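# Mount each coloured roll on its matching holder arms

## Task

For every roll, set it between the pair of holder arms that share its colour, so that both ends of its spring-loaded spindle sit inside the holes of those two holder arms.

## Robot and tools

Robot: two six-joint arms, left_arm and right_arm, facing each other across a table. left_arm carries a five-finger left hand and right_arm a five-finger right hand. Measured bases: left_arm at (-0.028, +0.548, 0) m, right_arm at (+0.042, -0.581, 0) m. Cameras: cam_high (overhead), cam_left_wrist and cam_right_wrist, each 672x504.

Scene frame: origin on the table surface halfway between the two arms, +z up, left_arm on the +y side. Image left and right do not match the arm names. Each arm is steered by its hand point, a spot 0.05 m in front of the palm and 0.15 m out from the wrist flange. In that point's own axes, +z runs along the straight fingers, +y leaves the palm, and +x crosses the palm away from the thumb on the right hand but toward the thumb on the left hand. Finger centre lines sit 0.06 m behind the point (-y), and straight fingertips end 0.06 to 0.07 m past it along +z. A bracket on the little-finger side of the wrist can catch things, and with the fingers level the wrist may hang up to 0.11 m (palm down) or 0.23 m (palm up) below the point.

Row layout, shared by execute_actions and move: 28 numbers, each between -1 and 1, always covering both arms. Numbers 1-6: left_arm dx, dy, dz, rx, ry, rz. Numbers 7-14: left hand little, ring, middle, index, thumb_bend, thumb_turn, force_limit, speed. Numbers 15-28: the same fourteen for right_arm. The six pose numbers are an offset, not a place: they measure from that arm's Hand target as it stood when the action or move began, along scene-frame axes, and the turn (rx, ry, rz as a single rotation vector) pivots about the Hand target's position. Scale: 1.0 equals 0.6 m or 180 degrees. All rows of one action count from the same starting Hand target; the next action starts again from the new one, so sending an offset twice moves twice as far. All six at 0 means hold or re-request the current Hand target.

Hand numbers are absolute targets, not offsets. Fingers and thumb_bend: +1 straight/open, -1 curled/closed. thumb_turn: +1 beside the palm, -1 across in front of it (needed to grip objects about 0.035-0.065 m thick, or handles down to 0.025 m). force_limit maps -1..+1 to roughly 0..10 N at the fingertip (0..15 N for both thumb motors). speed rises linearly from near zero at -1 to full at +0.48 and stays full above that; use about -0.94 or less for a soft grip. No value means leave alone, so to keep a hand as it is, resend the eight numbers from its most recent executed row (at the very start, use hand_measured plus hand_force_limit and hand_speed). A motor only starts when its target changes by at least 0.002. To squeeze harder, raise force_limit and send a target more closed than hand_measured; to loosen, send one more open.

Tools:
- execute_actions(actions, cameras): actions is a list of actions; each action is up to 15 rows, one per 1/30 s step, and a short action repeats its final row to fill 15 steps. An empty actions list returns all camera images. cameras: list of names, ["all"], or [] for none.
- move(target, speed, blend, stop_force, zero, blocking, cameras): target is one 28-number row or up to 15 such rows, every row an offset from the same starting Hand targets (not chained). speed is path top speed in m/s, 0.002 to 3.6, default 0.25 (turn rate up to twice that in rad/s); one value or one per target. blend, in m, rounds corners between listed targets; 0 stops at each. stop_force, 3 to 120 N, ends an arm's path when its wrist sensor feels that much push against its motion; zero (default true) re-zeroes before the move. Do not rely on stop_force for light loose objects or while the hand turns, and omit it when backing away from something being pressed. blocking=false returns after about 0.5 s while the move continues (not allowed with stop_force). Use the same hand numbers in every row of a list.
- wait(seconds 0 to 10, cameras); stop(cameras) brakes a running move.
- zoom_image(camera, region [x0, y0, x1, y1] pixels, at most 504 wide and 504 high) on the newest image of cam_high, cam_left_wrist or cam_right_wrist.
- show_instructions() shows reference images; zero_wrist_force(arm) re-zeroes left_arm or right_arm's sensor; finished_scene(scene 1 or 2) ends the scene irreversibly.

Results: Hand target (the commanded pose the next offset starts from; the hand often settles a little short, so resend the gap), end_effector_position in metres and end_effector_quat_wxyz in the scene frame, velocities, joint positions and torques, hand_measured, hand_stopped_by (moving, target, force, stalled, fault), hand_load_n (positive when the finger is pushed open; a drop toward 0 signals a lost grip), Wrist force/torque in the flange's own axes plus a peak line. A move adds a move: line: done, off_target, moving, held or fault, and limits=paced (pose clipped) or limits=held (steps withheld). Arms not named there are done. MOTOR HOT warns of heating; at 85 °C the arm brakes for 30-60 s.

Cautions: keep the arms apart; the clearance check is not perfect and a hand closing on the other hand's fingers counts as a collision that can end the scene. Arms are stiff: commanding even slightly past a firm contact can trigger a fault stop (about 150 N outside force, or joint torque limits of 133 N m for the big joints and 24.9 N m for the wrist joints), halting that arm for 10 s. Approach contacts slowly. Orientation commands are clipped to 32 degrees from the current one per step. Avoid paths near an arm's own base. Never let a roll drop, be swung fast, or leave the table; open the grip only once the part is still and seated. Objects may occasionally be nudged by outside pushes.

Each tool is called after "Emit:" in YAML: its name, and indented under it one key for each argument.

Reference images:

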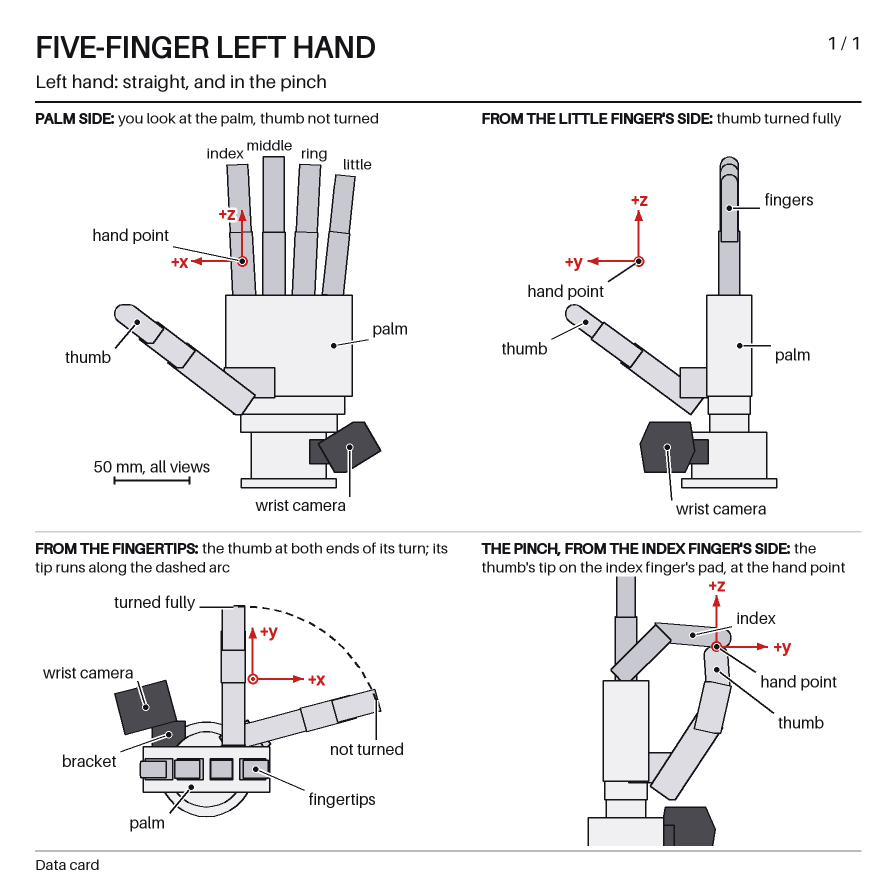

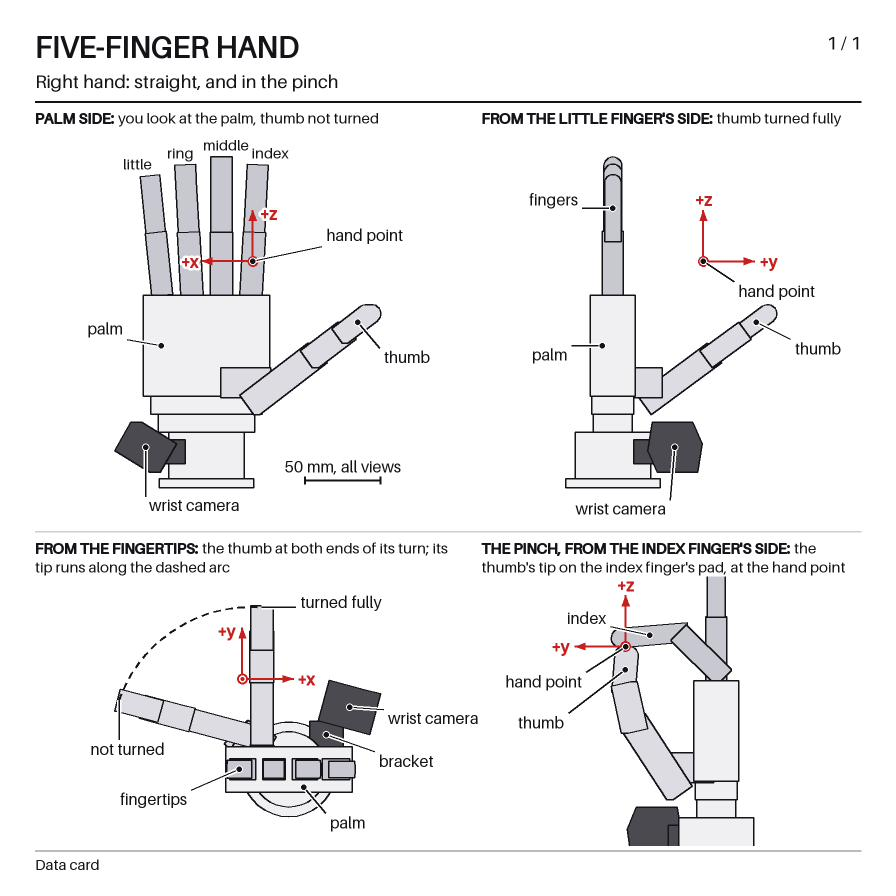

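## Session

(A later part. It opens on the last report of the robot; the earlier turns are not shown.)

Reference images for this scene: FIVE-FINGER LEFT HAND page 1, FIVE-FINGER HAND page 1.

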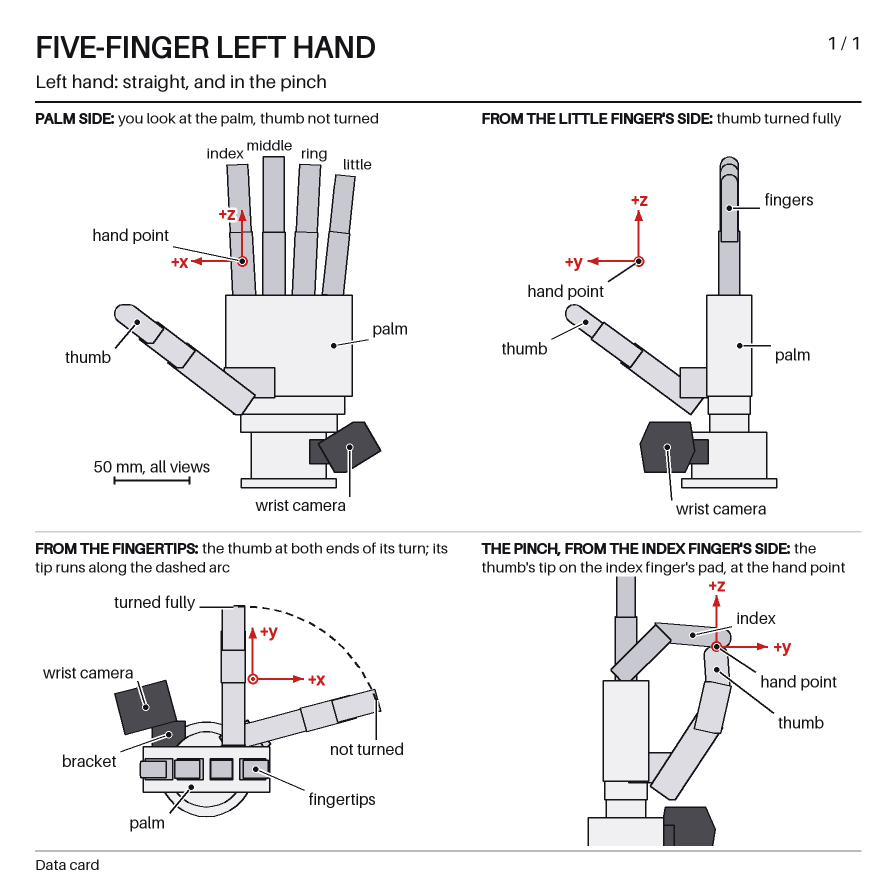

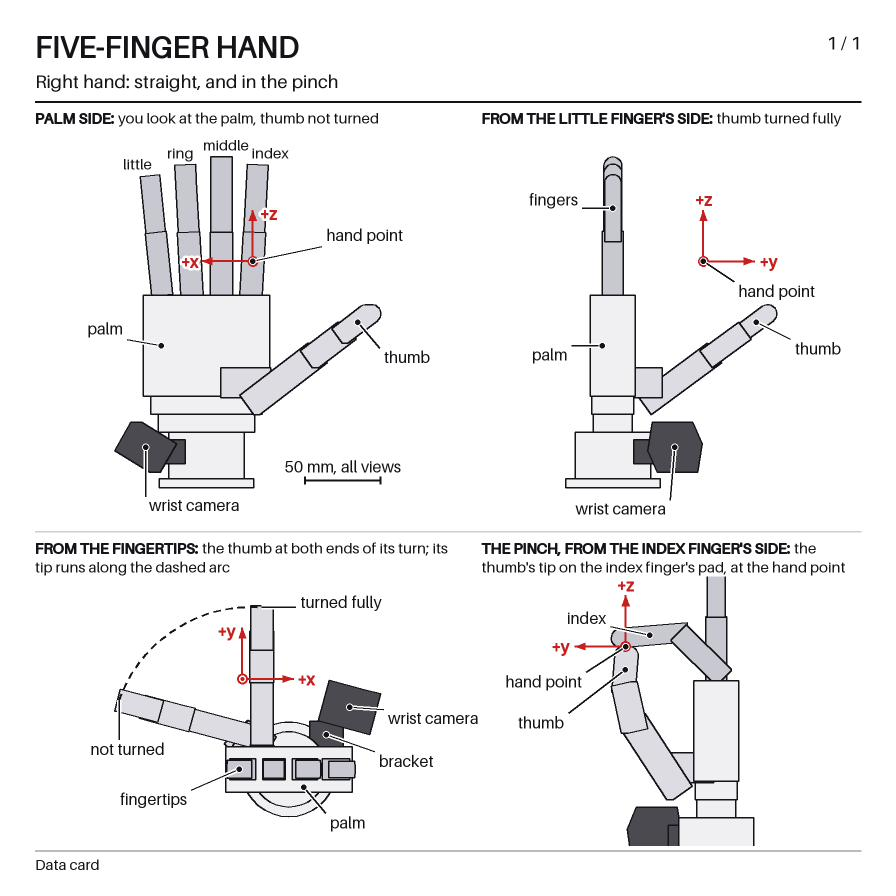

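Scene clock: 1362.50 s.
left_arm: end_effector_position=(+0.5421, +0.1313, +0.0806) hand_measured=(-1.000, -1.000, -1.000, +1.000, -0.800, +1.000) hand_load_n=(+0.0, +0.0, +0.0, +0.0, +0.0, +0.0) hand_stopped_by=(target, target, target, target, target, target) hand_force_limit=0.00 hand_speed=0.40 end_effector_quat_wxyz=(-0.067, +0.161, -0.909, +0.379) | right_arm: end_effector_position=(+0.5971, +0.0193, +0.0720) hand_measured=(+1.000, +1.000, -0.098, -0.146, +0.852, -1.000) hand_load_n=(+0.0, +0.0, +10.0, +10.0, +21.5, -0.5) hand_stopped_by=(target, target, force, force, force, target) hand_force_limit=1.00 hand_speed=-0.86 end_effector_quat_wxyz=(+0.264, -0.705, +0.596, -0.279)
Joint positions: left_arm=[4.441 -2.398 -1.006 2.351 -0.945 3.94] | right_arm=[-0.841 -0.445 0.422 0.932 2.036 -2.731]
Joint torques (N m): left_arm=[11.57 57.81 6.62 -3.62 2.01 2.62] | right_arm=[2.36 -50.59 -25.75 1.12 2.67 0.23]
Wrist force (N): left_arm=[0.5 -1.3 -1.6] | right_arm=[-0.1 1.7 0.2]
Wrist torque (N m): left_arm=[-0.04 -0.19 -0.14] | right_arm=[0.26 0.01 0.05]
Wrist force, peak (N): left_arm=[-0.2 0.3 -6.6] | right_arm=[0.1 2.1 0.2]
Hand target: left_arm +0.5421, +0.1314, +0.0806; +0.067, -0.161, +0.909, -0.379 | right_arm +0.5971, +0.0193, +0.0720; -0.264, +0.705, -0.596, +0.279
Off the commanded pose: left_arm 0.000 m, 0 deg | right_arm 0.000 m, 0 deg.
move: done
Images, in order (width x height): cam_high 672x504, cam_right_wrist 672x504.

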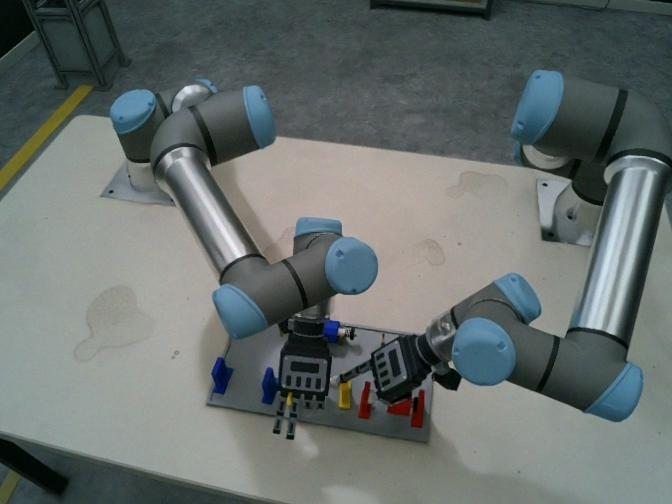

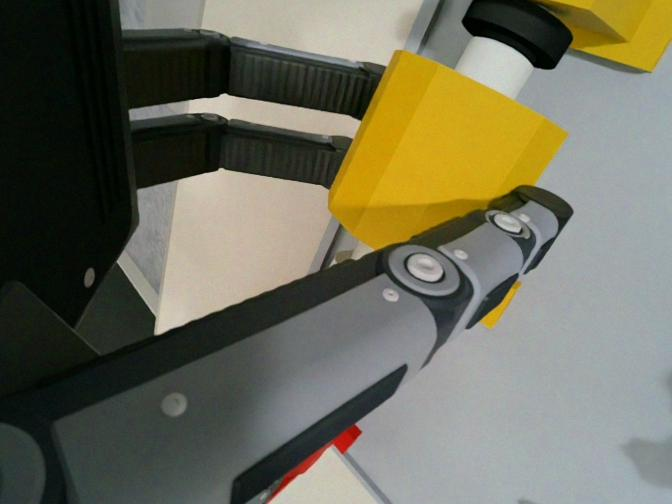

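Emit:
move:
  target: [-0.0030,0.0200,0.0200,0,0,0,-1,-1,-1,1,-0.8,1,0,0.4,0,0,0,0,0,0,1,1,-0.78,-0.72,-0.38,-1,1.0,-0.86]
  speed: 0.03

Emit:
move:
  target: [-0.0530,0.0328,0.0373,0,0,0.125,-1,-1,-1,1,-0.8,1,0,0.4,0,0,0,0,0,0,1,1,-0.78,-0.72,-0.38,-1,1.0,-0.86]
  speed: 0.08
  cameras: ["cam_high", "cam_left_wrist"]

Emit:
zoom_image:
  camera: "cam_high"
  region: [270, 330, 390, 420]

Scene clock: 1363.93 s.
left_arm: end_effector_position=(+0.5403, +0.1432, +0.0925) hand_measured=(-1.000, -1.000, -1.000, +1.000, -0.800, +1.000) hand_load_n=(+0.0, +0.0, +0.0, +0.0, +0.0, +0.0) hand_stopped_by=(target, target, target, target, target, target) hand_force_limit=0.00 hand_speed=0.40 end_effector_quat_wxyz=(-0.067, +0.161, -0.909, +0.379) | right_arm: end_effector_position=(+0.5971, +0.0193, +0.0720) hand_measured=(+1.000, +1.000, -0.098, -0.146, +0.852, -1.000) hand_load_n=(+0.0, +0.0, +10.5, +10.0, +21.0, -1.0) hand_stopped_by=(target, target, force, force, force, target) hand_force_limit=1.00 hand_speed=-0.86 end_effector_quat_wxyz=(+0.264, -0.705, +0.596, -0.279)
Joint positions: left_arm=[4.459 -2.372 -1.023 2.331 -0.936 3.96] | right_arm=[-0.841 -0.445 0.422 0.932 2.036 -2.731]
Joint torques (N m): left_arm=[11.95 57.58 5.86 -3.64 2.06 2.59] | right_arm=[0.73 -52.47 -23.75 0.07 2.37 0.43]
Wrist force (N): left_arm=[0.5 -1.1 -1.4] | right_arm=[0.0 1.9 -0.1]
Wrist torque (N m): left_arm=[-0.03 -0.22 -0.14] | right_arm=[0.30 0.00 0.08]
Wrist force, peak (N): left_arm=[0.4 -1.1 -1.8] | right_arm=[-0.1 2.1 0.3]
Hand target: left_arm +0.5403, +0.1434, +0.0926; +0.067, -0.161, +0.909, -0.379 | right_arm +0.5971, +0.0193, +0.0720; -0.264, +0.705, -0.596, +0.279
Off the commanded pose: left_arm 0.000 m, 0 deg | right_arm 0.000 m, 0 deg.
move: done

Scene clock: 1366.87 s.
left_arm: end_effector_position=(+0.5085, +0.1630, +0.1150) hand_measured=(-1.000, -1.000, -1.000, +1.000, -0.800, +1.000) hand_load_n=(+0.0, +0.5, +0.0, +0.0, +0.0, +0.0) hand_stopped_by=(target, target, target, target, target, target) hand_force_limit=0.00 hand_speed=0.40 end_effector_quat_wxyz=(-0.139, +0.335, -0.860, +0.359) | right_arm: end_effector_position=(+0.5971, +0.0193, +0.0720) hand_measured=(+1.000, +1.000, -0.098, -0.146, +0.852, -1.000) hand_load_n=(+0.0, +0.5, +10.0, +10.0, +21.5, -0.5) hand_stopped_by=(target, target, force, force, force, target) hand_force_limit=1.00 hand_speed=-0.86 end_effector_quat_wxyz=(+0.264, -0.705, +0.596, -0.279)
Joint positions: left_arm=[4.427 -2.128 -1.337 2.6 -1.181 3.56] | right_arm=[-0.841 -0.445 0.422 0.932 2.036 -2.731]
Joint torques (N m): left_arm=[-12.04 50.48 5.6 1.03 -1.27 -2.69] | right_arm=[-2.39 -52.48 -21.98 -0.12 2.46 0.34]
Wrist force (N): left_arm=[0.7 -0.5 -0.8] | right_arm=[0.0 1.6 0.0]
Wrist torque (N m): left_arm=[0.01 -0.20 -0.05] | right_arm=[0.24 -0.01 0.07]
Wrist force, peak (N): left_arm=[0.5 -1.2 -1.5] | right_arm=[0.2 2.3 0.2]
Hand target: left_arm +0.5085, +0.1630, +0.1150; +0.140, -0.335, +0.860, -0.359 | right_arm +0.5971, +0.0193, +0.0720; -0.264, +0.705, -0.596, +0.279
Off the commanded pose: left_arm 0.000 m, 0 deg | right_arm 0.000 m, 0 deg.
move: done
Images, in order (width x height): cam_high 672x504, cam_left_wrist 672x504.

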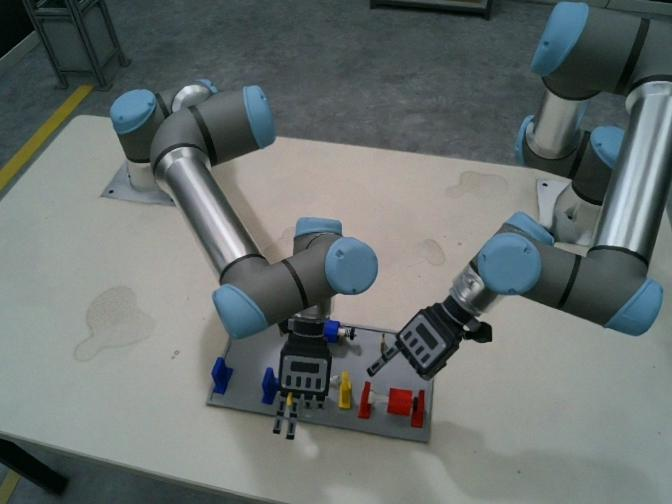

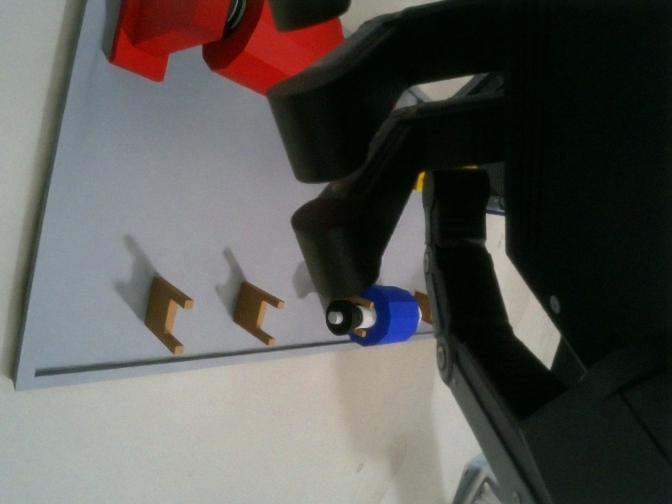

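Scaled by 4.200 from the camera's 672x504 image, which has a finer 960x720 frame.

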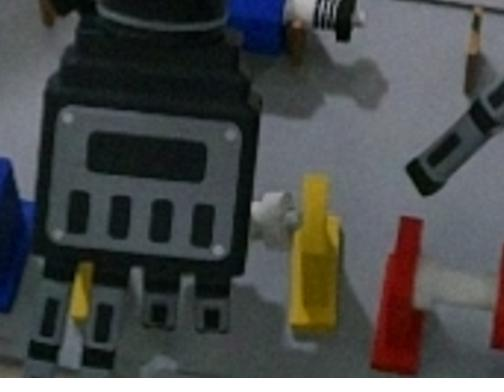

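Emit:
move:
  target: [0,0,0,0,0,0,-1,-1,-1,1,-0.8,1,0,0.4,0,0,0,0,0,0,1,1,0.3,0.3,0.95,-1,1.0,-0.88]
  speed: 0.05
  cameras: ["cam_right_wrist"]

Emit:
move:
  target: [0,0,0,0,0,0,-1,-1,-1,1,-0.8,1,0,0.4,0,0,0,0,0,0,1,1,1,1,1,-1,1.0,-0.6]
  speed: 0.05
  cameras: ["cam_right_wrist", "cam_high"]

Scene clock: 1369.23 s.
left_arm: end_effector_position=(+0.5085, +0.1630, +0.1150) hand_measured=(-1.000, -1.000, -1.000, +1.000, -0.800, +1.000) hand_load_n=(+0.0, +0.0, +0.0, +0.0, +0.0, +0.0) hand_stopped_by=(target, target, target, target, target, target) hand_force_limit=0.00 hand_speed=0.40 end_effector_quat_wxyz=(-0.140, +0.335, -0.860, +0.359) | right_arm: end_effector_position=(+0.5971, +0.0193, +0.0720) hand_measured=(+1.000, +1.000, +0.300, +0.300, +0.950, -1.000) hand_load_n=(+0.0, +0.0, +0.0, +0.0, -0.5, +0.0) hand_stopped_by=(target, target, target, target, target, target) hand_force_limit=1.00 hand_speed=-0.88 end_effector_quat_wxyz=(+0.264, -0.705, +0.596, -0.279)
Joint positions: left_arm=[4.427 -2.128 -1.337 2.6 -1.181 3.56] | right_arm=[-0.841 -0.445 0.422 0.932 2.036 -2.731]
Joint torques (N m): left_arm=[-11.8 50.25 5.94 0.7 -1.01 -2.54] | right_arm=[-4.36 -55.48 -18.58 -0.38 2.38 0.34]
Wrist force (N): left_arm=[0.7 -0.5 -1.0] | right_arm=[-0.1 1.6 -0.2]
Wrist torque (N m): left_arm=[0.01 -0.19 -0.05] | right_arm=[0.28 0.02 0.06]
Wrist force, peak (N): left_arm=[0.6 -0.5 -1.1] | right_arm=[0.3 2.1 -0.9]
Hand target: left_arm +0.5085, +0.1630, +0.1150; +0.140, -0.335, +0.860, -0.359 | right_arm +0.5971, +0.0193, +0.0720; -0.264, +0.705, -0.596, +0.279
Off the commanded pose: left_arm 0.000 m, 0 deg | right_arm 0.000 m, 0 deg.
move: done
Images, in order (width x height): cam_right_wrist 672x504.

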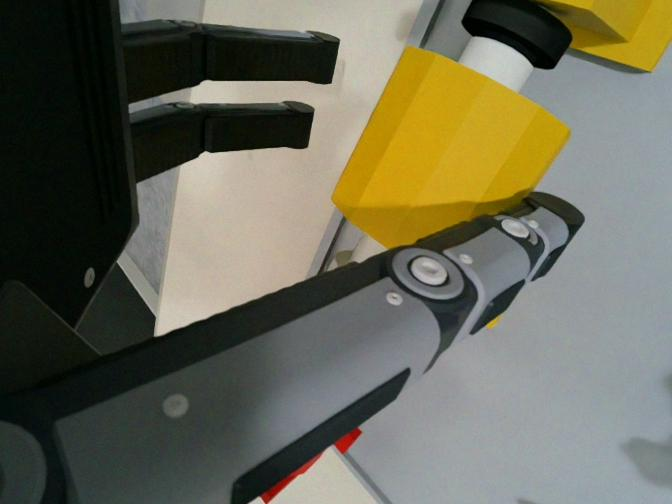

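Scene clock: 1370.13 s.
left_arm: end_effector_position=(+0.5085, +0.1630, +0.1150) hand_measured=(-1.000, -1.000, -1.000, +1.000, -0.800, +1.000) hand_load_n=(+0.0, +0.0, +0.0, +0.0, +0.0, +0.0) hand_stopped_by=(target, target, target, target, target, target) hand_force_limit=0.00 hand_speed=0.40 end_effector_quat_wxyz=(-0.140, +0.335, -0.860, +0.359) | right_arm: end_effector_position=(+0.5971, +0.0193, +0.0720) hand_measured=(+1.000, +1.000, +1.000, +1.000, +1.000, -1.000) hand_load_n=(+0.0, +0.0, +0.0, +0.0, +0.0, +0.0) hand_stopped_by=(target, target, target, target, target, target) hand_force_limit=1.00 hand_speed=-0.60 end_effector_quat_wxyz=(+0.264, -0.705, +0.596, -0.279)
Joint positions: left_arm=[4.427 -2.128 -1.337 2.6 -1.181 3.56] | right_arm=[-0.841 -0.445 0.422 0.932 2.036 -2.731]
Joint torques (N m): left_arm=[-11.34 50.76 6.05 0.72 -0.96 -2.53] | right_arm=[-6.2 -54.83 -17.81 -0.36 2.29 0.47]
Wrist force (N): left_arm=[0.6 -0.4 -1.1] | right_arm=[0.1 1.5 -0.3]
Wrist torque (N m): left_arm=[0.03 -0.18 -0.06] | right_arm=[0.25 -0.01 0.07]
Wrist force, peak (N): left_arm=[0.6 -0.7 -1.0] | right_arm=[-0.3 1.7 -0.5]
Hand target: left_arm +0.5085, +0.1630, +0.1150; +0.140, -0.335, +0.860, -0.359 | right_arm +0.5971, +0.0193, +0.0720; -0.264, +0.705, -0.596, +0.279
Off the commanded pose: left_arm 0.000 m, 0 deg | right_arm 0.000 m, 0 deg.
move: done
Images, in order (width x height): cam_high 672x504, cam_right_wrist 672x504.

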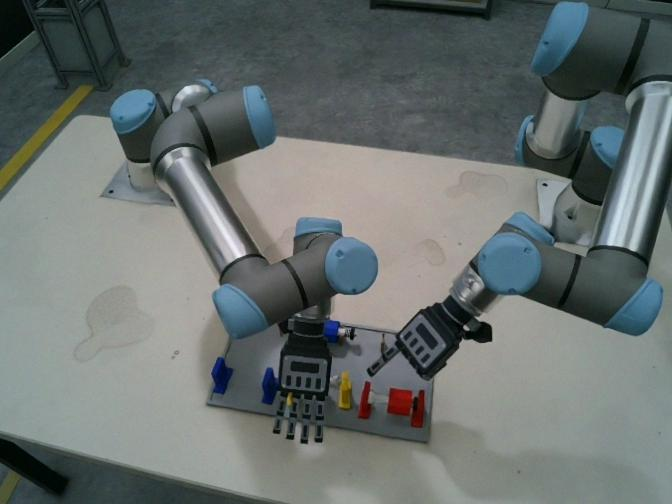

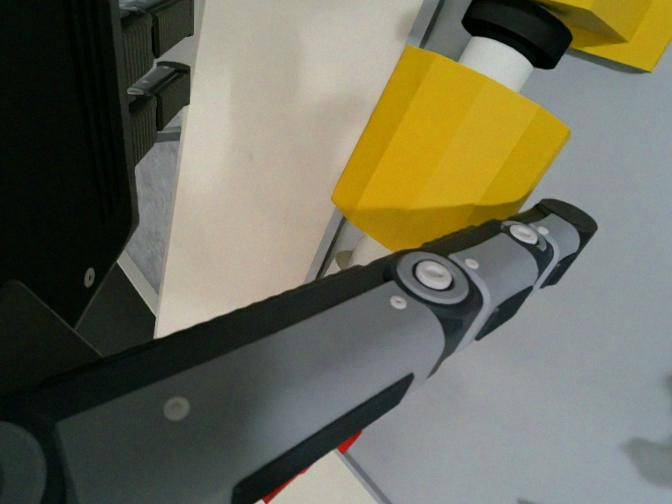

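Roll stayed hung at an angle. Retreat along −z_h.

Emit:
move:
  target: [0,0,0,0,0,0,-1,-1,-1,1,-0.8,1,0,0.4,-0.06,-0.0034,0.0597,0,0,0,1,1,1,1,1,-1,1.0,-0.6]
  speed: 0.03
  cameras: ["cam_right_wrist"]

Emit:
move:
  target: [0,0,0,0,0,0,-1,-1,-1,1,-0.8,1,0,0.4,-0.10,-0.0034,0.0997,0,0,0,1,1,1,1,1,-1,1.0,-0.6]
  speed: 0.06
  cameras: ["cam_right_wrist", "cam_high"]

Scene clock: 1372.43 s.
left_arm: end_effector_position=(+0.5085, +0.1630, +0.1150) hand_measured=(-1.000, -1.000, -1.000, +1.000, -0.800, +1.000) hand_load_n=(+0.0, +0.0, +0.0, +0.0, +0.0, +0.0) hand_stopped_by=(target, target, target, target, target, target) hand_force_limit=0.00 hand_speed=0.40 end_effector_quat_wxyz=(-0.140, +0.335, -0.860, +0.359) | right_arm: end_effector_position=(+0.5612, +0.0172, +0.1077) hand_measured=(+1.000, +1.000, +1.000, +1.000, +1.000, -1.000) hand_load_n=(+0.0, +0.0, +0.0, +0.0, +0.0, +0.0) hand_stopped_by=(target, target, target, target, target, target) hand_force_limit=1.00 hand_speed=-0.60 end_effector_quat_wxyz=(+0.264, -0.705, +0.596, -0.279)
Joint positions: left_arm=[4.427 -2.128 -1.337 2.6 -1.181 3.56] | right_arm=[-0.807 -0.554 0.547 0.931 2.057 -2.7]
Joint torques (N m): left_arm=[-11.59 50.4 7.07 0.75 -1.2 -2.53] | right_arm=[12.9 -61.84 -6.07 1.4 2.87 1.61]
Wrist force (N): left_arm=[0.5 -0.3 -0.8] | right_arm=[-0.5 1.7 0.5]
Wrist torque (N m): left_arm=[0.03 -0.17 -0.07] | right_arm=[0.24 0.04 -0.09]
Wrist force, peak (N): left_arm=[0.8 -0.5 -1.2] | right_arm=[0.1 2.1 -0.2]
Hand target: left_arm +0.5085, +0.1630, +0.1150; +0.140, -0.335, +0.860, -0.359 | right_arm +0.5611, +0.0172, +0.1078; -0.264, +0.705, -0.596, +0.279
Off the commanded pose: left_arm 0.000 m, 0 deg | right_arm 0.000 m, 0 deg.
move: done
Images, in order (width x height): cam_right_wrist 672x504.

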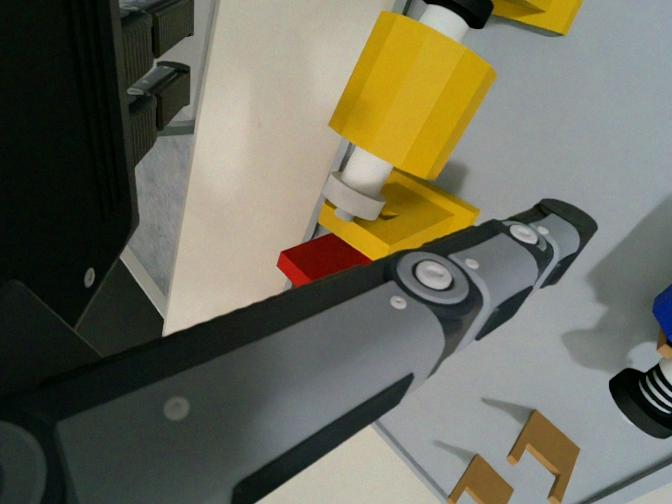

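Scene clock: 1374.30 s.
left_arm: end_effector_position=(+0.5085, +0.1630, +0.1150) hand_measured=(-1.000, -1.000, -1.000, +1.000, -0.800, +1.000) hand_load_n=(+0.0, +0.0, +0.0, +0.0, +0.0, +0.0) hand_stopped_by=(target, target, target, target, target, target) hand_force_limit=0.00 hand_speed=0.40 end_effector_quat_wxyz=(-0.140, +0.335, -0.860, +0.359) | right_arm: end_effector_position=(+0.5012, +0.0152, +0.1675) hand_measured=(+1.000, +1.000, +1.000, +1.000, +1.000, -1.000) hand_load_n=(+0.0, +0.0, +0.0, +0.0, +0.0, +0.5) hand_stopped_by=(target, target, target, target, target, target) hand_force_limit=1.00 hand_speed=-0.60 end_effector_quat_wxyz=(+0.264, -0.705, +0.596, -0.279)
Joint positions: left_arm=[4.427 -2.128 -1.337 2.6 -1.181 3.56] | right_arm=[-0.743 -0.686 0.648 0.99 2.094 -2.642]
Joint torques (N m): left_arm=[-11.26 50.16 6.44 0.85 -0.89 -2.4] | right_arm=[14.18 -57.62 -5.64 2.75 3 1.78]
Wrist force (N): left_arm=[0.7 -0.3 -1.0] | right_arm=[-0.3 1.5 0.5]
Wrist torque (N m): left_arm=[0.03 -0.19 -0.06] | right_arm=[0.18 0.01 -0.12]
Wrist force, peak (N): left_arm=[0.8 -0.5 -1.0] | right_arm=[-0.3 2.0 0.8]
Hand target: left_arm +0.5085, +0.1630, +0.1150; +0.140, -0.335, +0.860, -0.359 | right_arm +0.5011, +0.0152, +0.1676; -0.264, +0.705, -0.596, +0.279
Off the commanded pose: left_arm 0.000 m, 0 deg | right_arm 0.000 m, 0 deg.
move: done
Images, in order (width x height): cam_high 672x504, cam_right_wrist 672x504.

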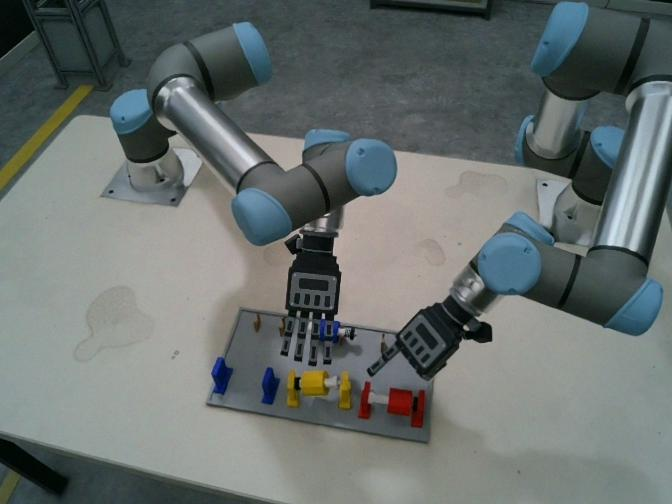

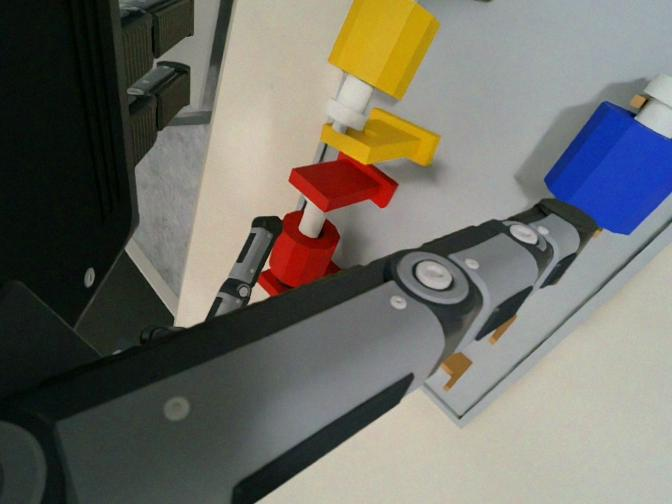

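Emit:
zoom_image:
  camera: "cam_right_wrist"
  region: [290, 50, 470, 185]

Emit:
zoom_image:
  camera: "cam_high"
  region: [270, 350, 380, 430]

Scaled by 2.800 from the camera's 672x504 image, which has a finer 960x720 frame.

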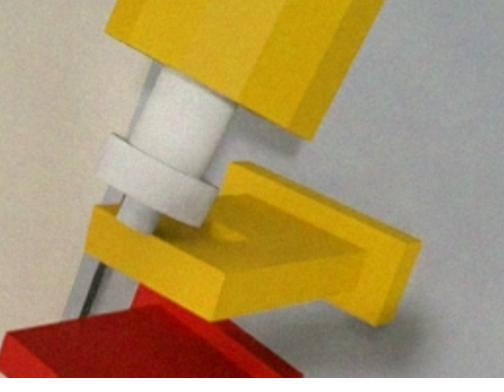

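Scaled by 4.582 from the camera's 672x504 image, which has a finer 960x720 frame.

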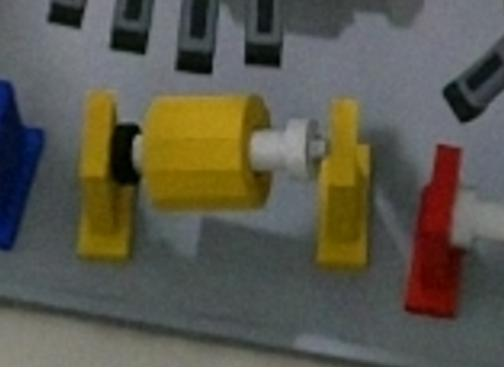

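Emit:
move:
  target: [0,0,0,0,0,0,-1,-1,-1,1,-0.8,1,0,0.4,0.0917,0.0031,-0.0913,0,0,0,1,1,1,1,1,-1,1.0,-0.6]
  speed: 0.06
  cameras: ["cam_right_wrist"]

Emit:
zoom_image:
  camera: "cam_right_wrist"
  region: [290, 130, 470, 265]

Emit:
zoom_image:
  camera: "cam_right_wrist"
  region: [320, 0, 590, 200]

Scene clock: 1378.73 s.
left_arm: end_effector_position=(+0.5085, +0.1630, +0.1150) hand_measured=(-1.000, -1.000, -1.000, +1.000, -0.800, +1.000) hand_load_n=(+0.0, +0.0, +0.0, +0.0, +0.0, +0.0) hand_stopped_by=(target, target, target, target, target, target) hand_force_limit=0.00 hand_speed=0.40 end_effector_quat_wxyz=(-0.140, +0.335, -0.860, +0.359) | right_arm: end_effector_position=(+0.5561, +0.0171, +0.1129) hand_measured=(+1.000, +1.000, +1.000, +1.000, +1.000, -1.000) hand_load_n=(+0.5, +0.0, +0.0, +0.0, +0.0, +0.0) hand_stopped_by=(target, target, target, target, target, target) hand_force_limit=1.00 hand_speed=-0.60 end_effector_quat_wxyz=(+0.264, -0.705, +0.596, -0.279)
Joint positions: left_arm=[4.427 -2.128 -1.337 2.6 -1.181 3.56] | right_arm=[-0.802 -0.568 0.56 0.934 2.06 -2.696]
Joint torques (N m): left_arm=[-11.02 50.18 5.45 0.9 -0.9 -2.54] | right_arm=[-10.69 -42.4 -33.66 2.58 -1.65 -1.74]
Wrist force (N): left_arm=[0.4 -0.3 -0.8] | right_arm=[-0.1 1.2 0.1]
Wrist torque (N m): left_arm=[0.03 -0.14 -0.08] | right_arm=[0.17 -0.01 0.07]
Wrist force, peak (N): left_arm=[0.9 -0.7 -1.0] | right_arm=[-0.7 2.1 0.3]
Hand target: left_arm +0.5085, +0.1630, +0.1150; +0.140, -0.335, +0.860, -0.359 | right_arm +0.5561, +0.0171, +0.1129; -0.264, +0.705, -0.596, +0.279
Off the commanded pose: left_arm 0.000 m, 0 deg | right_arm 0.000 m, 0 deg.
move: done
Images, in order (width x height): cam_right_wrist 672x504.

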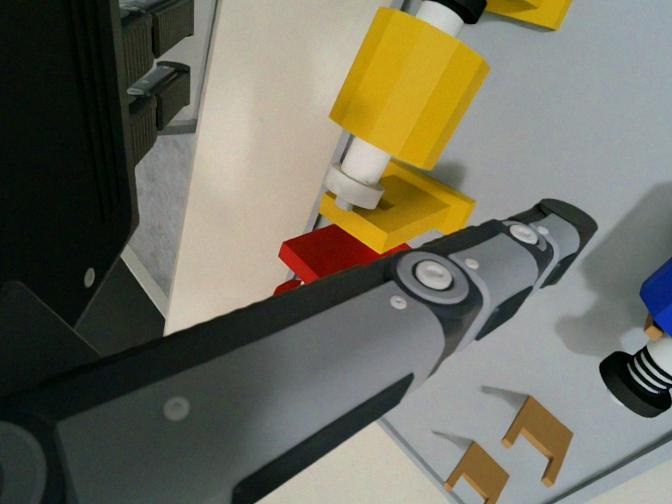

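Scaled by 2.800 from the camera's 672x504 image, which has a finer 960x720 frame.

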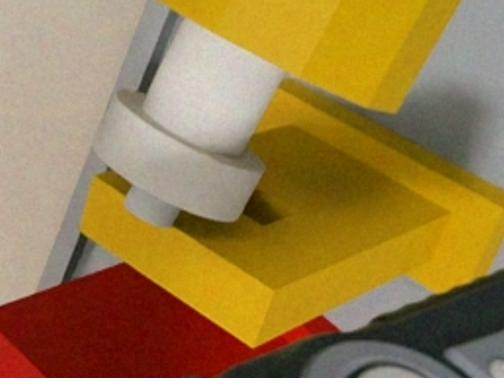

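Scaled by 1.867 from the camera's 672x504 image, which has a finer 960x720 frame.

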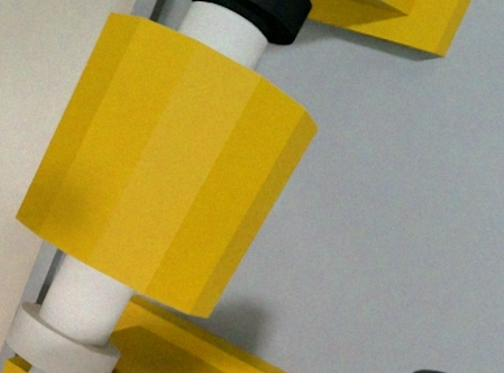

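Emit:
move:
  target:
    - [0,0,0,0,0,0,-1,-1,-1,1,-0.8,1,0,0.4,-0.0917,-0.0031,0.0913,0,0,0,1,1,1,1,1,-1,1.0,-0.6]
    - [0,0,0,0,0,0,-1,-1,-1,1,-0.8,1,0,0.4,-0.1700,-0.2400,0.1100,0,0,0,1,1,1,1,1,-1,1.0,-0.6]
  speed: 0.1
  blend: 0.02
  cameras: ["cam_right_wrist", "cam_high"]

Scene clock: 1383.40 s.
left_arm: end_effector_position=(+0.5085, +0.1630, +0.1150) hand_measured=(-1.000, -1.000, -1.000, +1.000, -0.800, +1.000) hand_load_n=(+0.0, -0.5, +0.0, +0.0, +0.0, +0.0) hand_stopped_by=(target, target, target, target, target, target) hand_force_limit=0.00 hand_speed=0.40 end_effector_quat_wxyz=(-0.140, +0.335, -0.860, +0.359) | right_arm: end_effector_position=(+0.4542, -0.1269, +0.1788) hand_measured=(+1.000, +1.000, +1.000, +1.000, +1.000, -1.000) hand_load_n=(+0.0, +0.0, +0.0, +0.0, +0.0, +0.0) hand_stopped_by=(target, target, target, target, target, target) hand_force_limit=1.00 hand_speed=-0.60 end_effector_quat_wxyz=(+0.264, -0.705, +0.596, -0.279)
Joint positions: left_arm=[4.427 -2.128 -1.337 2.6 -1.181 3.56] | right_arm=[-0.864 -1.121 1.335 0.687 2.022 -2.751]
Joint torques (N m): left_arm=[-11.29 50.04 6.65 0.78 -0.82 -2.35] | right_arm=[-10.35 -44.59 -5.49 -0.55 -1.58 -1.72]
Wrist force (N): left_arm=[0.6 -0.3 -0.9] | right_arm=[0.1 1.6 -0.6]
Wrist torque (N m): left_arm=[0.03 -0.18 -0.06] | right_arm=[0.27 -0.01 0.10]
Wrist force, peak (N): left_arm=[0.8 -0.5 -1.1] | right_arm=[-0.2 2.3 -0.2]
Hand target: left_arm +0.5085, +0.1630, +0.1150; +0.140, -0.335, +0.860, -0.359 | right_arm +0.4541, -0.1269, +0.1789; -0.264, +0.705, -0.596, +0.279
Off the commanded pose: left_arm 0.000 m, 0 deg | right_arm 0.000 m, 0 deg.
move: done
Images, in order (width x height): cam_high 672x504, cam_right_wrist 672x504.

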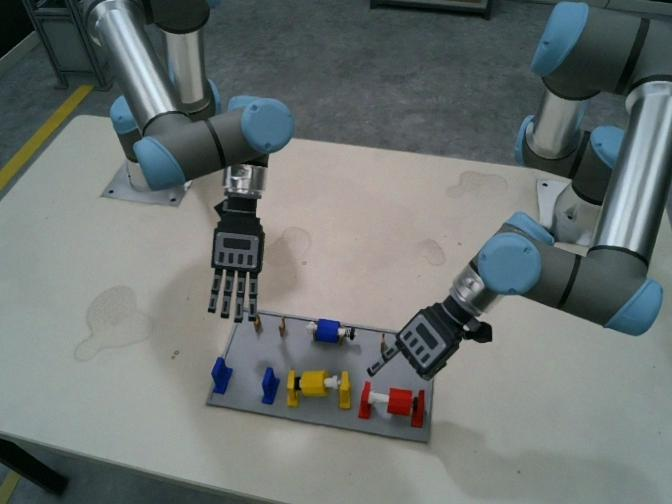

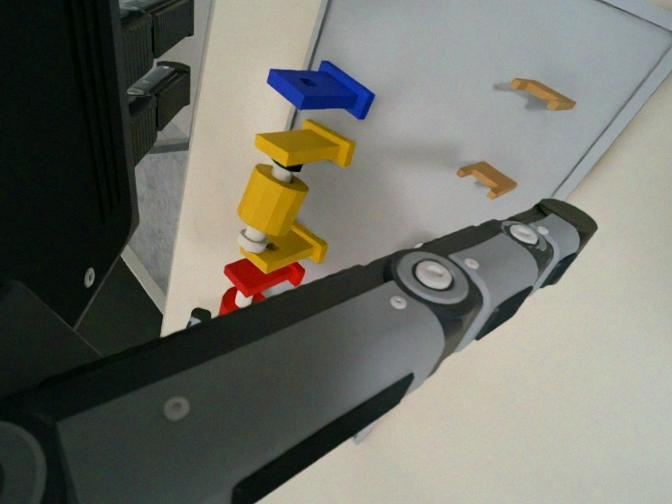

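Emit:
move:
  target: [-0.0260,0.0812,0.0872,-0.0786,0.0346,0.2623,-1,-1,-1,1,-0.8,1,0,0.4,0,0,0,0,0,0,1,1,1,1,1,-1,1.0,-0.6]
  speed: 0.15

Emit:
move:
  target: [0,0,0,0.0923,0.0850,-0.0782,-1,-1,-1,1,-0.8,1,0,0.4,0,0,0,0,0,0,1,1,1,1,1,-1,1.0,-0.6]
  speed: 0.15

Emit:
move:
  target:
    - [0.0055,-0.2490,0,0,0,0,-1,-1,-1,1,-0.8,1,0,0.4,0,0,0,0,0,0,1,1,1,1,1,-1,1.0,-0.6]
    - [0.0055,-0.2490,-0.0420,0,0,0,-1,-1,-1,1,-0.8,1,0,0.4,0,0,0,0,0,0,1,1,1,1,1,-1,1.0,-0.6]
  speed: 0.1
  blend: 0.01
  cameras: ["cam_right_wrist", "cam_high", "cam_left_wrist"]

Scene clock: 1387.47 s.
left_arm: end_effector_position=(+0.4929, +0.2117, +0.1673) hand_measured=(-1.000, -1.000, -1.000, +1.000, -0.800, +1.000) hand_load_n=(+0.0, +0.0, +0.0, +0.0, +0.0, +0.0) hand_stopped_by=(target, target, target, target, target, target) hand_force_limit=0.00 hand_speed=0.40 end_effector_quat_wxyz=(-0.184, +0.683, -0.611, +0.355) | right_arm: end_effector_position=(+0.4541, -0.1269, +0.1789) hand_measured=(+1.000, +1.000, +1.000, +1.000, +1.000, -1.000) hand_load_n=(+0.0, +0.0, +0.0, -0.5, +0.0, +0.0) hand_stopped_by=(target, target, target, target, target, target) hand_force_limit=1.00 hand_speed=-0.60 end_effector_quat_wxyz=(+0.264, -0.705, +0.596, -0.279)
Joint positions: left_arm=[4.41 -1.894 -1.563 2.709 -1.593 2.76] | right_arm=[-0.864 -1.121 1.335 0.687 2.022 -2.751]
Joint torques (N m): left_arm=[-10.97 42.02 5.36 -2.5 -1.22 -2.32] | right_arm=[-10.35 -42.69 -5.3 -0.82 -1.83 -1.66]
Wrist force (N): left_arm=[0.8 -0.8 -1.2] | right_arm=[-0.1 1.4 -0.7]
Wrist torque (N m): left_arm=[-0.05 -0.21 0.01] | right_arm=[0.26 0.02 0.09]
Wrist force, peak (N): left_arm=[0.6 -0.8 -1.4] | right_arm=[-0.1 1.7 -0.4]
Hand target: left_arm +0.4929, +0.2118, +0.1673; -0.184, +0.683, -0.611, +0.355 | right_arm +0.4541, -0.1269, +0.1789; -0.264, +0.705, -0.596, +0.279
Off the commanded pose: left_arm 0.000 m, 0 deg | right_arm 0.000 m, 0 deg.
move: done

Scene clock: 1389.63 s.
left_arm: end_effector_position=(+0.4929, +0.2118, +0.1673) hand_measured=(-1.000, -1.000, -1.000, +1.000, -0.800, +1.000) hand_load_n=(+0.0, +0.0, +0.0, +0.0, +0.0, +0.0) hand_stopped_by=(target, target, target, target, target, target) hand_force_limit=0.00 hand_speed=0.40 end_effector_quat_wxyz=(-0.154, +0.611, -0.753, +0.190) | right_arm: end_effector_position=(+0.4541, -0.1269, +0.1789) hand_measured=(+1.000, +1.000, +1.000, +1.000, +1.000, -1.000) hand_load_n=(+0.0, +0.0, +0.0, +0.0, +0.0, +0.0) hand_stopped_by=(target, target, target, target, target, target) hand_force_limit=1.00 hand_speed=-0.60 end_effector_quat_wxyz=(+0.264, -0.705, +0.596, -0.279)
Joint positions: left_arm=[4.374 -2.147 -1.138 2.204 -1.622 3.045] | right_arm=[-0.864 -1.121 1.335 0.687 2.022 -2.751]
Joint torques (N m): left_arm=[-12.11 30.48 31.89 -3.37 -1.64 2.51] | right_arm=[-10.07 -43.8 -5.26 -0.35 -1.47 -1.36]
Wrist force (N): left_arm=[0.4 -0.8 -1.1] | right_arm=[-0.2 1.0 -0.1]
Wrist torque (N m): left_arm=[-0.06 -0.19 -0.09] | right_arm=[0.16 0.02 0.07]
Wrist force, peak (N): left_arm=[1.0 -0.6 -1.3] | right_arm=[-0.4 1.7 -0.5]
Hand target: left_arm +0.4929, +0.2118, +0.1673; +0.154, -0.611, +0.753, -0.190 | right_arm +0.4541, -0.1269, +0.1789; -0.264, +0.705, -0.596, +0.279
Off the commanded pose: left_arm 0.000 m, 0 deg | right_arm 0.000 m, 0 deg.
move: done

Scene clock: 1391.90 s.
left_arm: end_effector_position=(+0.4962, +0.0624, +0.1422) hand_measured=(-1.000, -1.000, -1.000, +1.000, -0.800, +1.000) hand_load_n=(+0.0, +0.0, +0.0, +0.0, +0.0, +0.5) hand_stopped_by=(target, target, target, target, target, target) hand_force_limit=0.00 hand_speed=0.40 end_effector_quat_wxyz=(-0.154, +0.611, -0.753, +0.190) | right_arm: end_effector_position=(+0.4541, -0.1269, +0.1789) hand_measured=(+1.000, +1.000, +1.000, +1.000, +1.000, -1.000) hand_load_n=(+0.0, +0.0, +0.0, +0.0, +0.0, +0.0) hand_stopped_by=(target, target, target, target, target, target) hand_force_limit=1.00 hand_speed=-0.60 end_effector_quat_wxyz=(+0.264, -0.705, +0.596, -0.279)
Joint positions: left_arm=[4.142 -2.444 -0.696 2.038 -1.729 2.838] | right_arm=[-0.864 -1.121 1.335 0.687 2.022 -2.751]
Joint torques (N m): left_arm=[-11.76 40.24 6.42 0.24 -1.77 -2.57] | right_arm=[-9.67 -42.76 -5.83 -0.5 -1.64 -1.56]
Wrist force (N): left_arm=[0.5 0.2 -1.3] | right_arm=[-0.4 1.2 -0.2]
Wrist torque (N m): left_arm=[0.09 -0.17 0.04] | right_arm=[0.20 0.05 0.07]
Wrist force, peak (N): left_arm=[1.0 -0.2 -1.7] | right_arm=[-0.1 1.8 -0.5]
Hand target: left_arm +0.4962, +0.0624, +0.1421; +0.154, -0.611, +0.753, -0.190 | right_arm +0.4541, -0.1269, +0.1789; -0.264, +0.705, -0.596, +0.279
Off the commanded pose: left_arm 0.000 m, 0 deg | right_arm 0.000 m, 0 deg.
move: done

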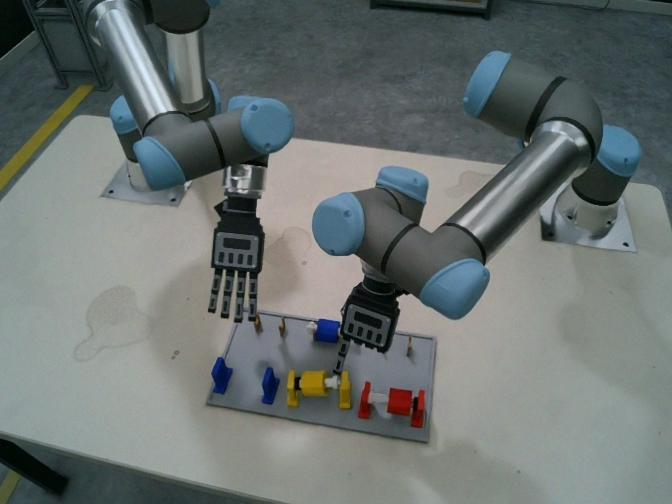

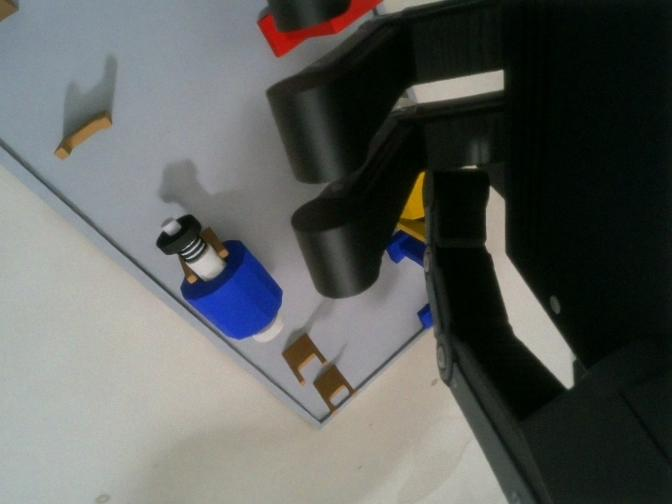

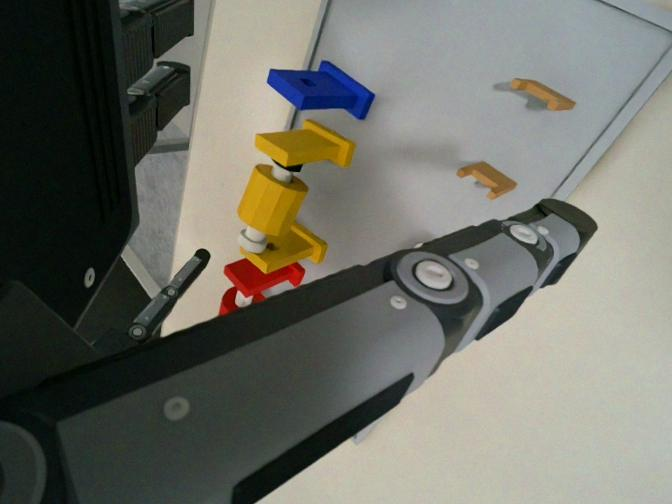

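Emit:
move:
  target: [0,0,-0.0300,0,0,0,-1,-1,-1,1,-0.8,1,0,0.4,0,0,0,0,0,0,1,1,1,1,1,-1,1.0,-0.6]
  speed: 0.04

Emit:
move:
  target: [0,0,-0.0200,0,0,0,-1,-1,-1,1,-0.8,1,0,0.4,0,0,0,0,0,0,1,1,1,1,1,-1,1.0,-0.6]
  speed: 0.008
  stop_force: 3
  cameras: ["cam_right_wrist"]

Emit:
zoom_image:
  camera: "cam_right_wrist"
  region: [180, 150, 360, 285]

Scene clock: 1393.27 s.
left_arm: end_effector_position=(+0.4962, +0.0624, +0.1242) hand_measured=(-1.000, -1.000, -1.000, +1.000, -0.800, +1.000) hand_load_n=(+0.0, +0.0, +0.0, +0.0, +0.0, +0.0) hand_stopped_by=(target, target, target, target, target, target) hand_force_limit=0.00 hand_speed=0.40 end_effector_quat_wxyz=(-0.154, +0.611, -0.753, +0.190) | right_arm: end_effector_position=(+0.4541, -0.1269, +0.1789) hand_measured=(+1.000, +1.000, +1.000, +1.000, +1.000, -1.000) hand_load_n=(+0.0, +0.0, +0.0, -0.5, +0.0, +0.0) hand_stopped_by=(target, target, target, target, target, target) hand_force_limit=1.00 hand_speed=-0.60 end_effector_quat_wxyz=(+0.264, -0.705, +0.596, -0.279)
Joint positions: left_arm=[4.142 -2.446 -0.739 2.082 -1.729 2.838] | right_arm=[-0.864 -1.121 1.335 0.687 2.022 -2.751]
Joint torques (N m): left_arm=[-9.74 40.92 7.04 0.42 -0.61 -2.18] | right_arm=[-10.3 -44.83 -5.26 -0.27 -1.51 -1.5]
Wrist force (N): left_arm=[0.3 0.3 -1.4] | right_arm=[-0.2 1.5 -0.5]
Wrist torque (N m): left_arm=[0.12 -0.15 0.04] | right_arm=[0.25 0.03 0.09]
Wrist force, peak (N): left_arm=[0.4 0.1 -1.6] | right_arm=[-0.4 1.7 -0.2]
Hand target: left_arm +0.4962, +0.0624, +0.1241; +0.154, -0.611, +0.753, -0.190 | right_arm +0.4541, -0.1269, +0.1789; -0.264, +0.705, -0.596, +0.279
Off the commanded pose: left_arm 0.000 m, 0 deg | right_arm 0.000 m, 0 deg.
move: done

Scene clock: 1396.00 s.
left_arm: end_effector_position=(+0.4962, +0.0623, +0.1125) hand_measured=(-1.000, -1.000, -1.000, +1.000, -0.800, +1.000) hand_load_n=(+0.0, +0.0, +0.0, +0.5, +0.0, +0.0) hand_stopped_by=(target, target, target, target, target, target) hand_force_limit=0.00 hand_speed=0.40 end_effector_quat_wxyz=(-0.154, +0.611, -0.753, +0.190) | right_arm: end_effector_position=(+0.4541, -0.1269, +0.1789) hand_measured=(+1.000, +1.000, +1.000, +1.000, +1.000, -1.000) hand_load_n=(+0.0, +0.0, +0.0, +0.0, +0.0, +0.0) hand_stopped_by=(target, target, target, target, target, target) hand_force_limit=1.00 hand_speed=-0.60 end_effector_quat_wxyz=(+0.264, -0.705, +0.596, -0.279)
Joint positions: left_arm=[4.142 -2.448 -0.765 2.11 -1.729 2.838] | right_arm=[-0.864 -1.121 1.335 0.687 2.022 -2.751]
Joint torques (N m): left_arm=[-0.5 40.83 31.86 -3.46 0.79 -0.22] | right_arm=[-11.04 -44.33 -5.25 -0.52 -1.88 -1.79]
Wrist force (N): left_arm=[0.2 -1.1 -4.1] | right_arm=[-0.3 1.5 -0.3]
Wrist torque (N m): left_arm=[0.34 -0.17 0.04] | right_arm=[0.25 0.03 0.08]
Wrist force, peak (N): left_arm=[0.3 -1.6 -5.0] | right_arm=[-0.4 1.7 -0.7]
Hand target: left_arm +0.4962, +0.0623, +0.1125; +0.154, -0.611, +0.753, -0.190 | right_arm +0.4541, -0.1269, +0.1789; -0.264, +0.705, -0.596, +0.279
Off the commanded pose: left_arm 0.000 m, 0 deg | right_arm 0.000 m, 0 deg.
move: contact (left_arm)
Images, in order (width x height): cam_right_wrist 672x504.

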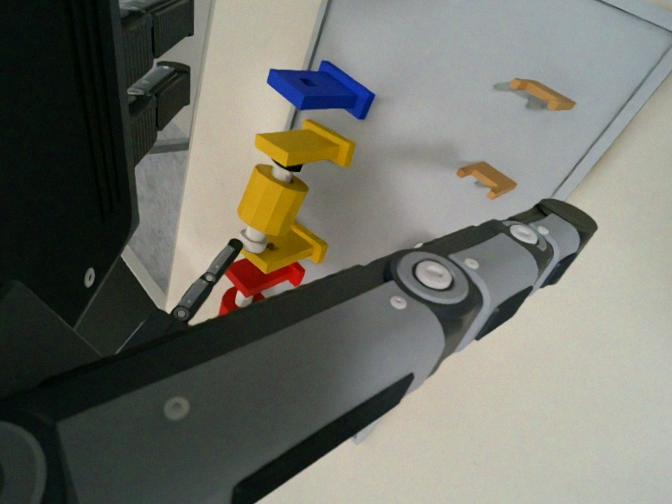

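Scaled by 2.800 from the camera's 672x504 image, which has a finer 960x720 frame.

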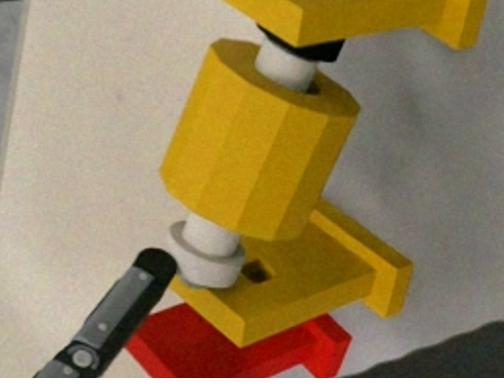

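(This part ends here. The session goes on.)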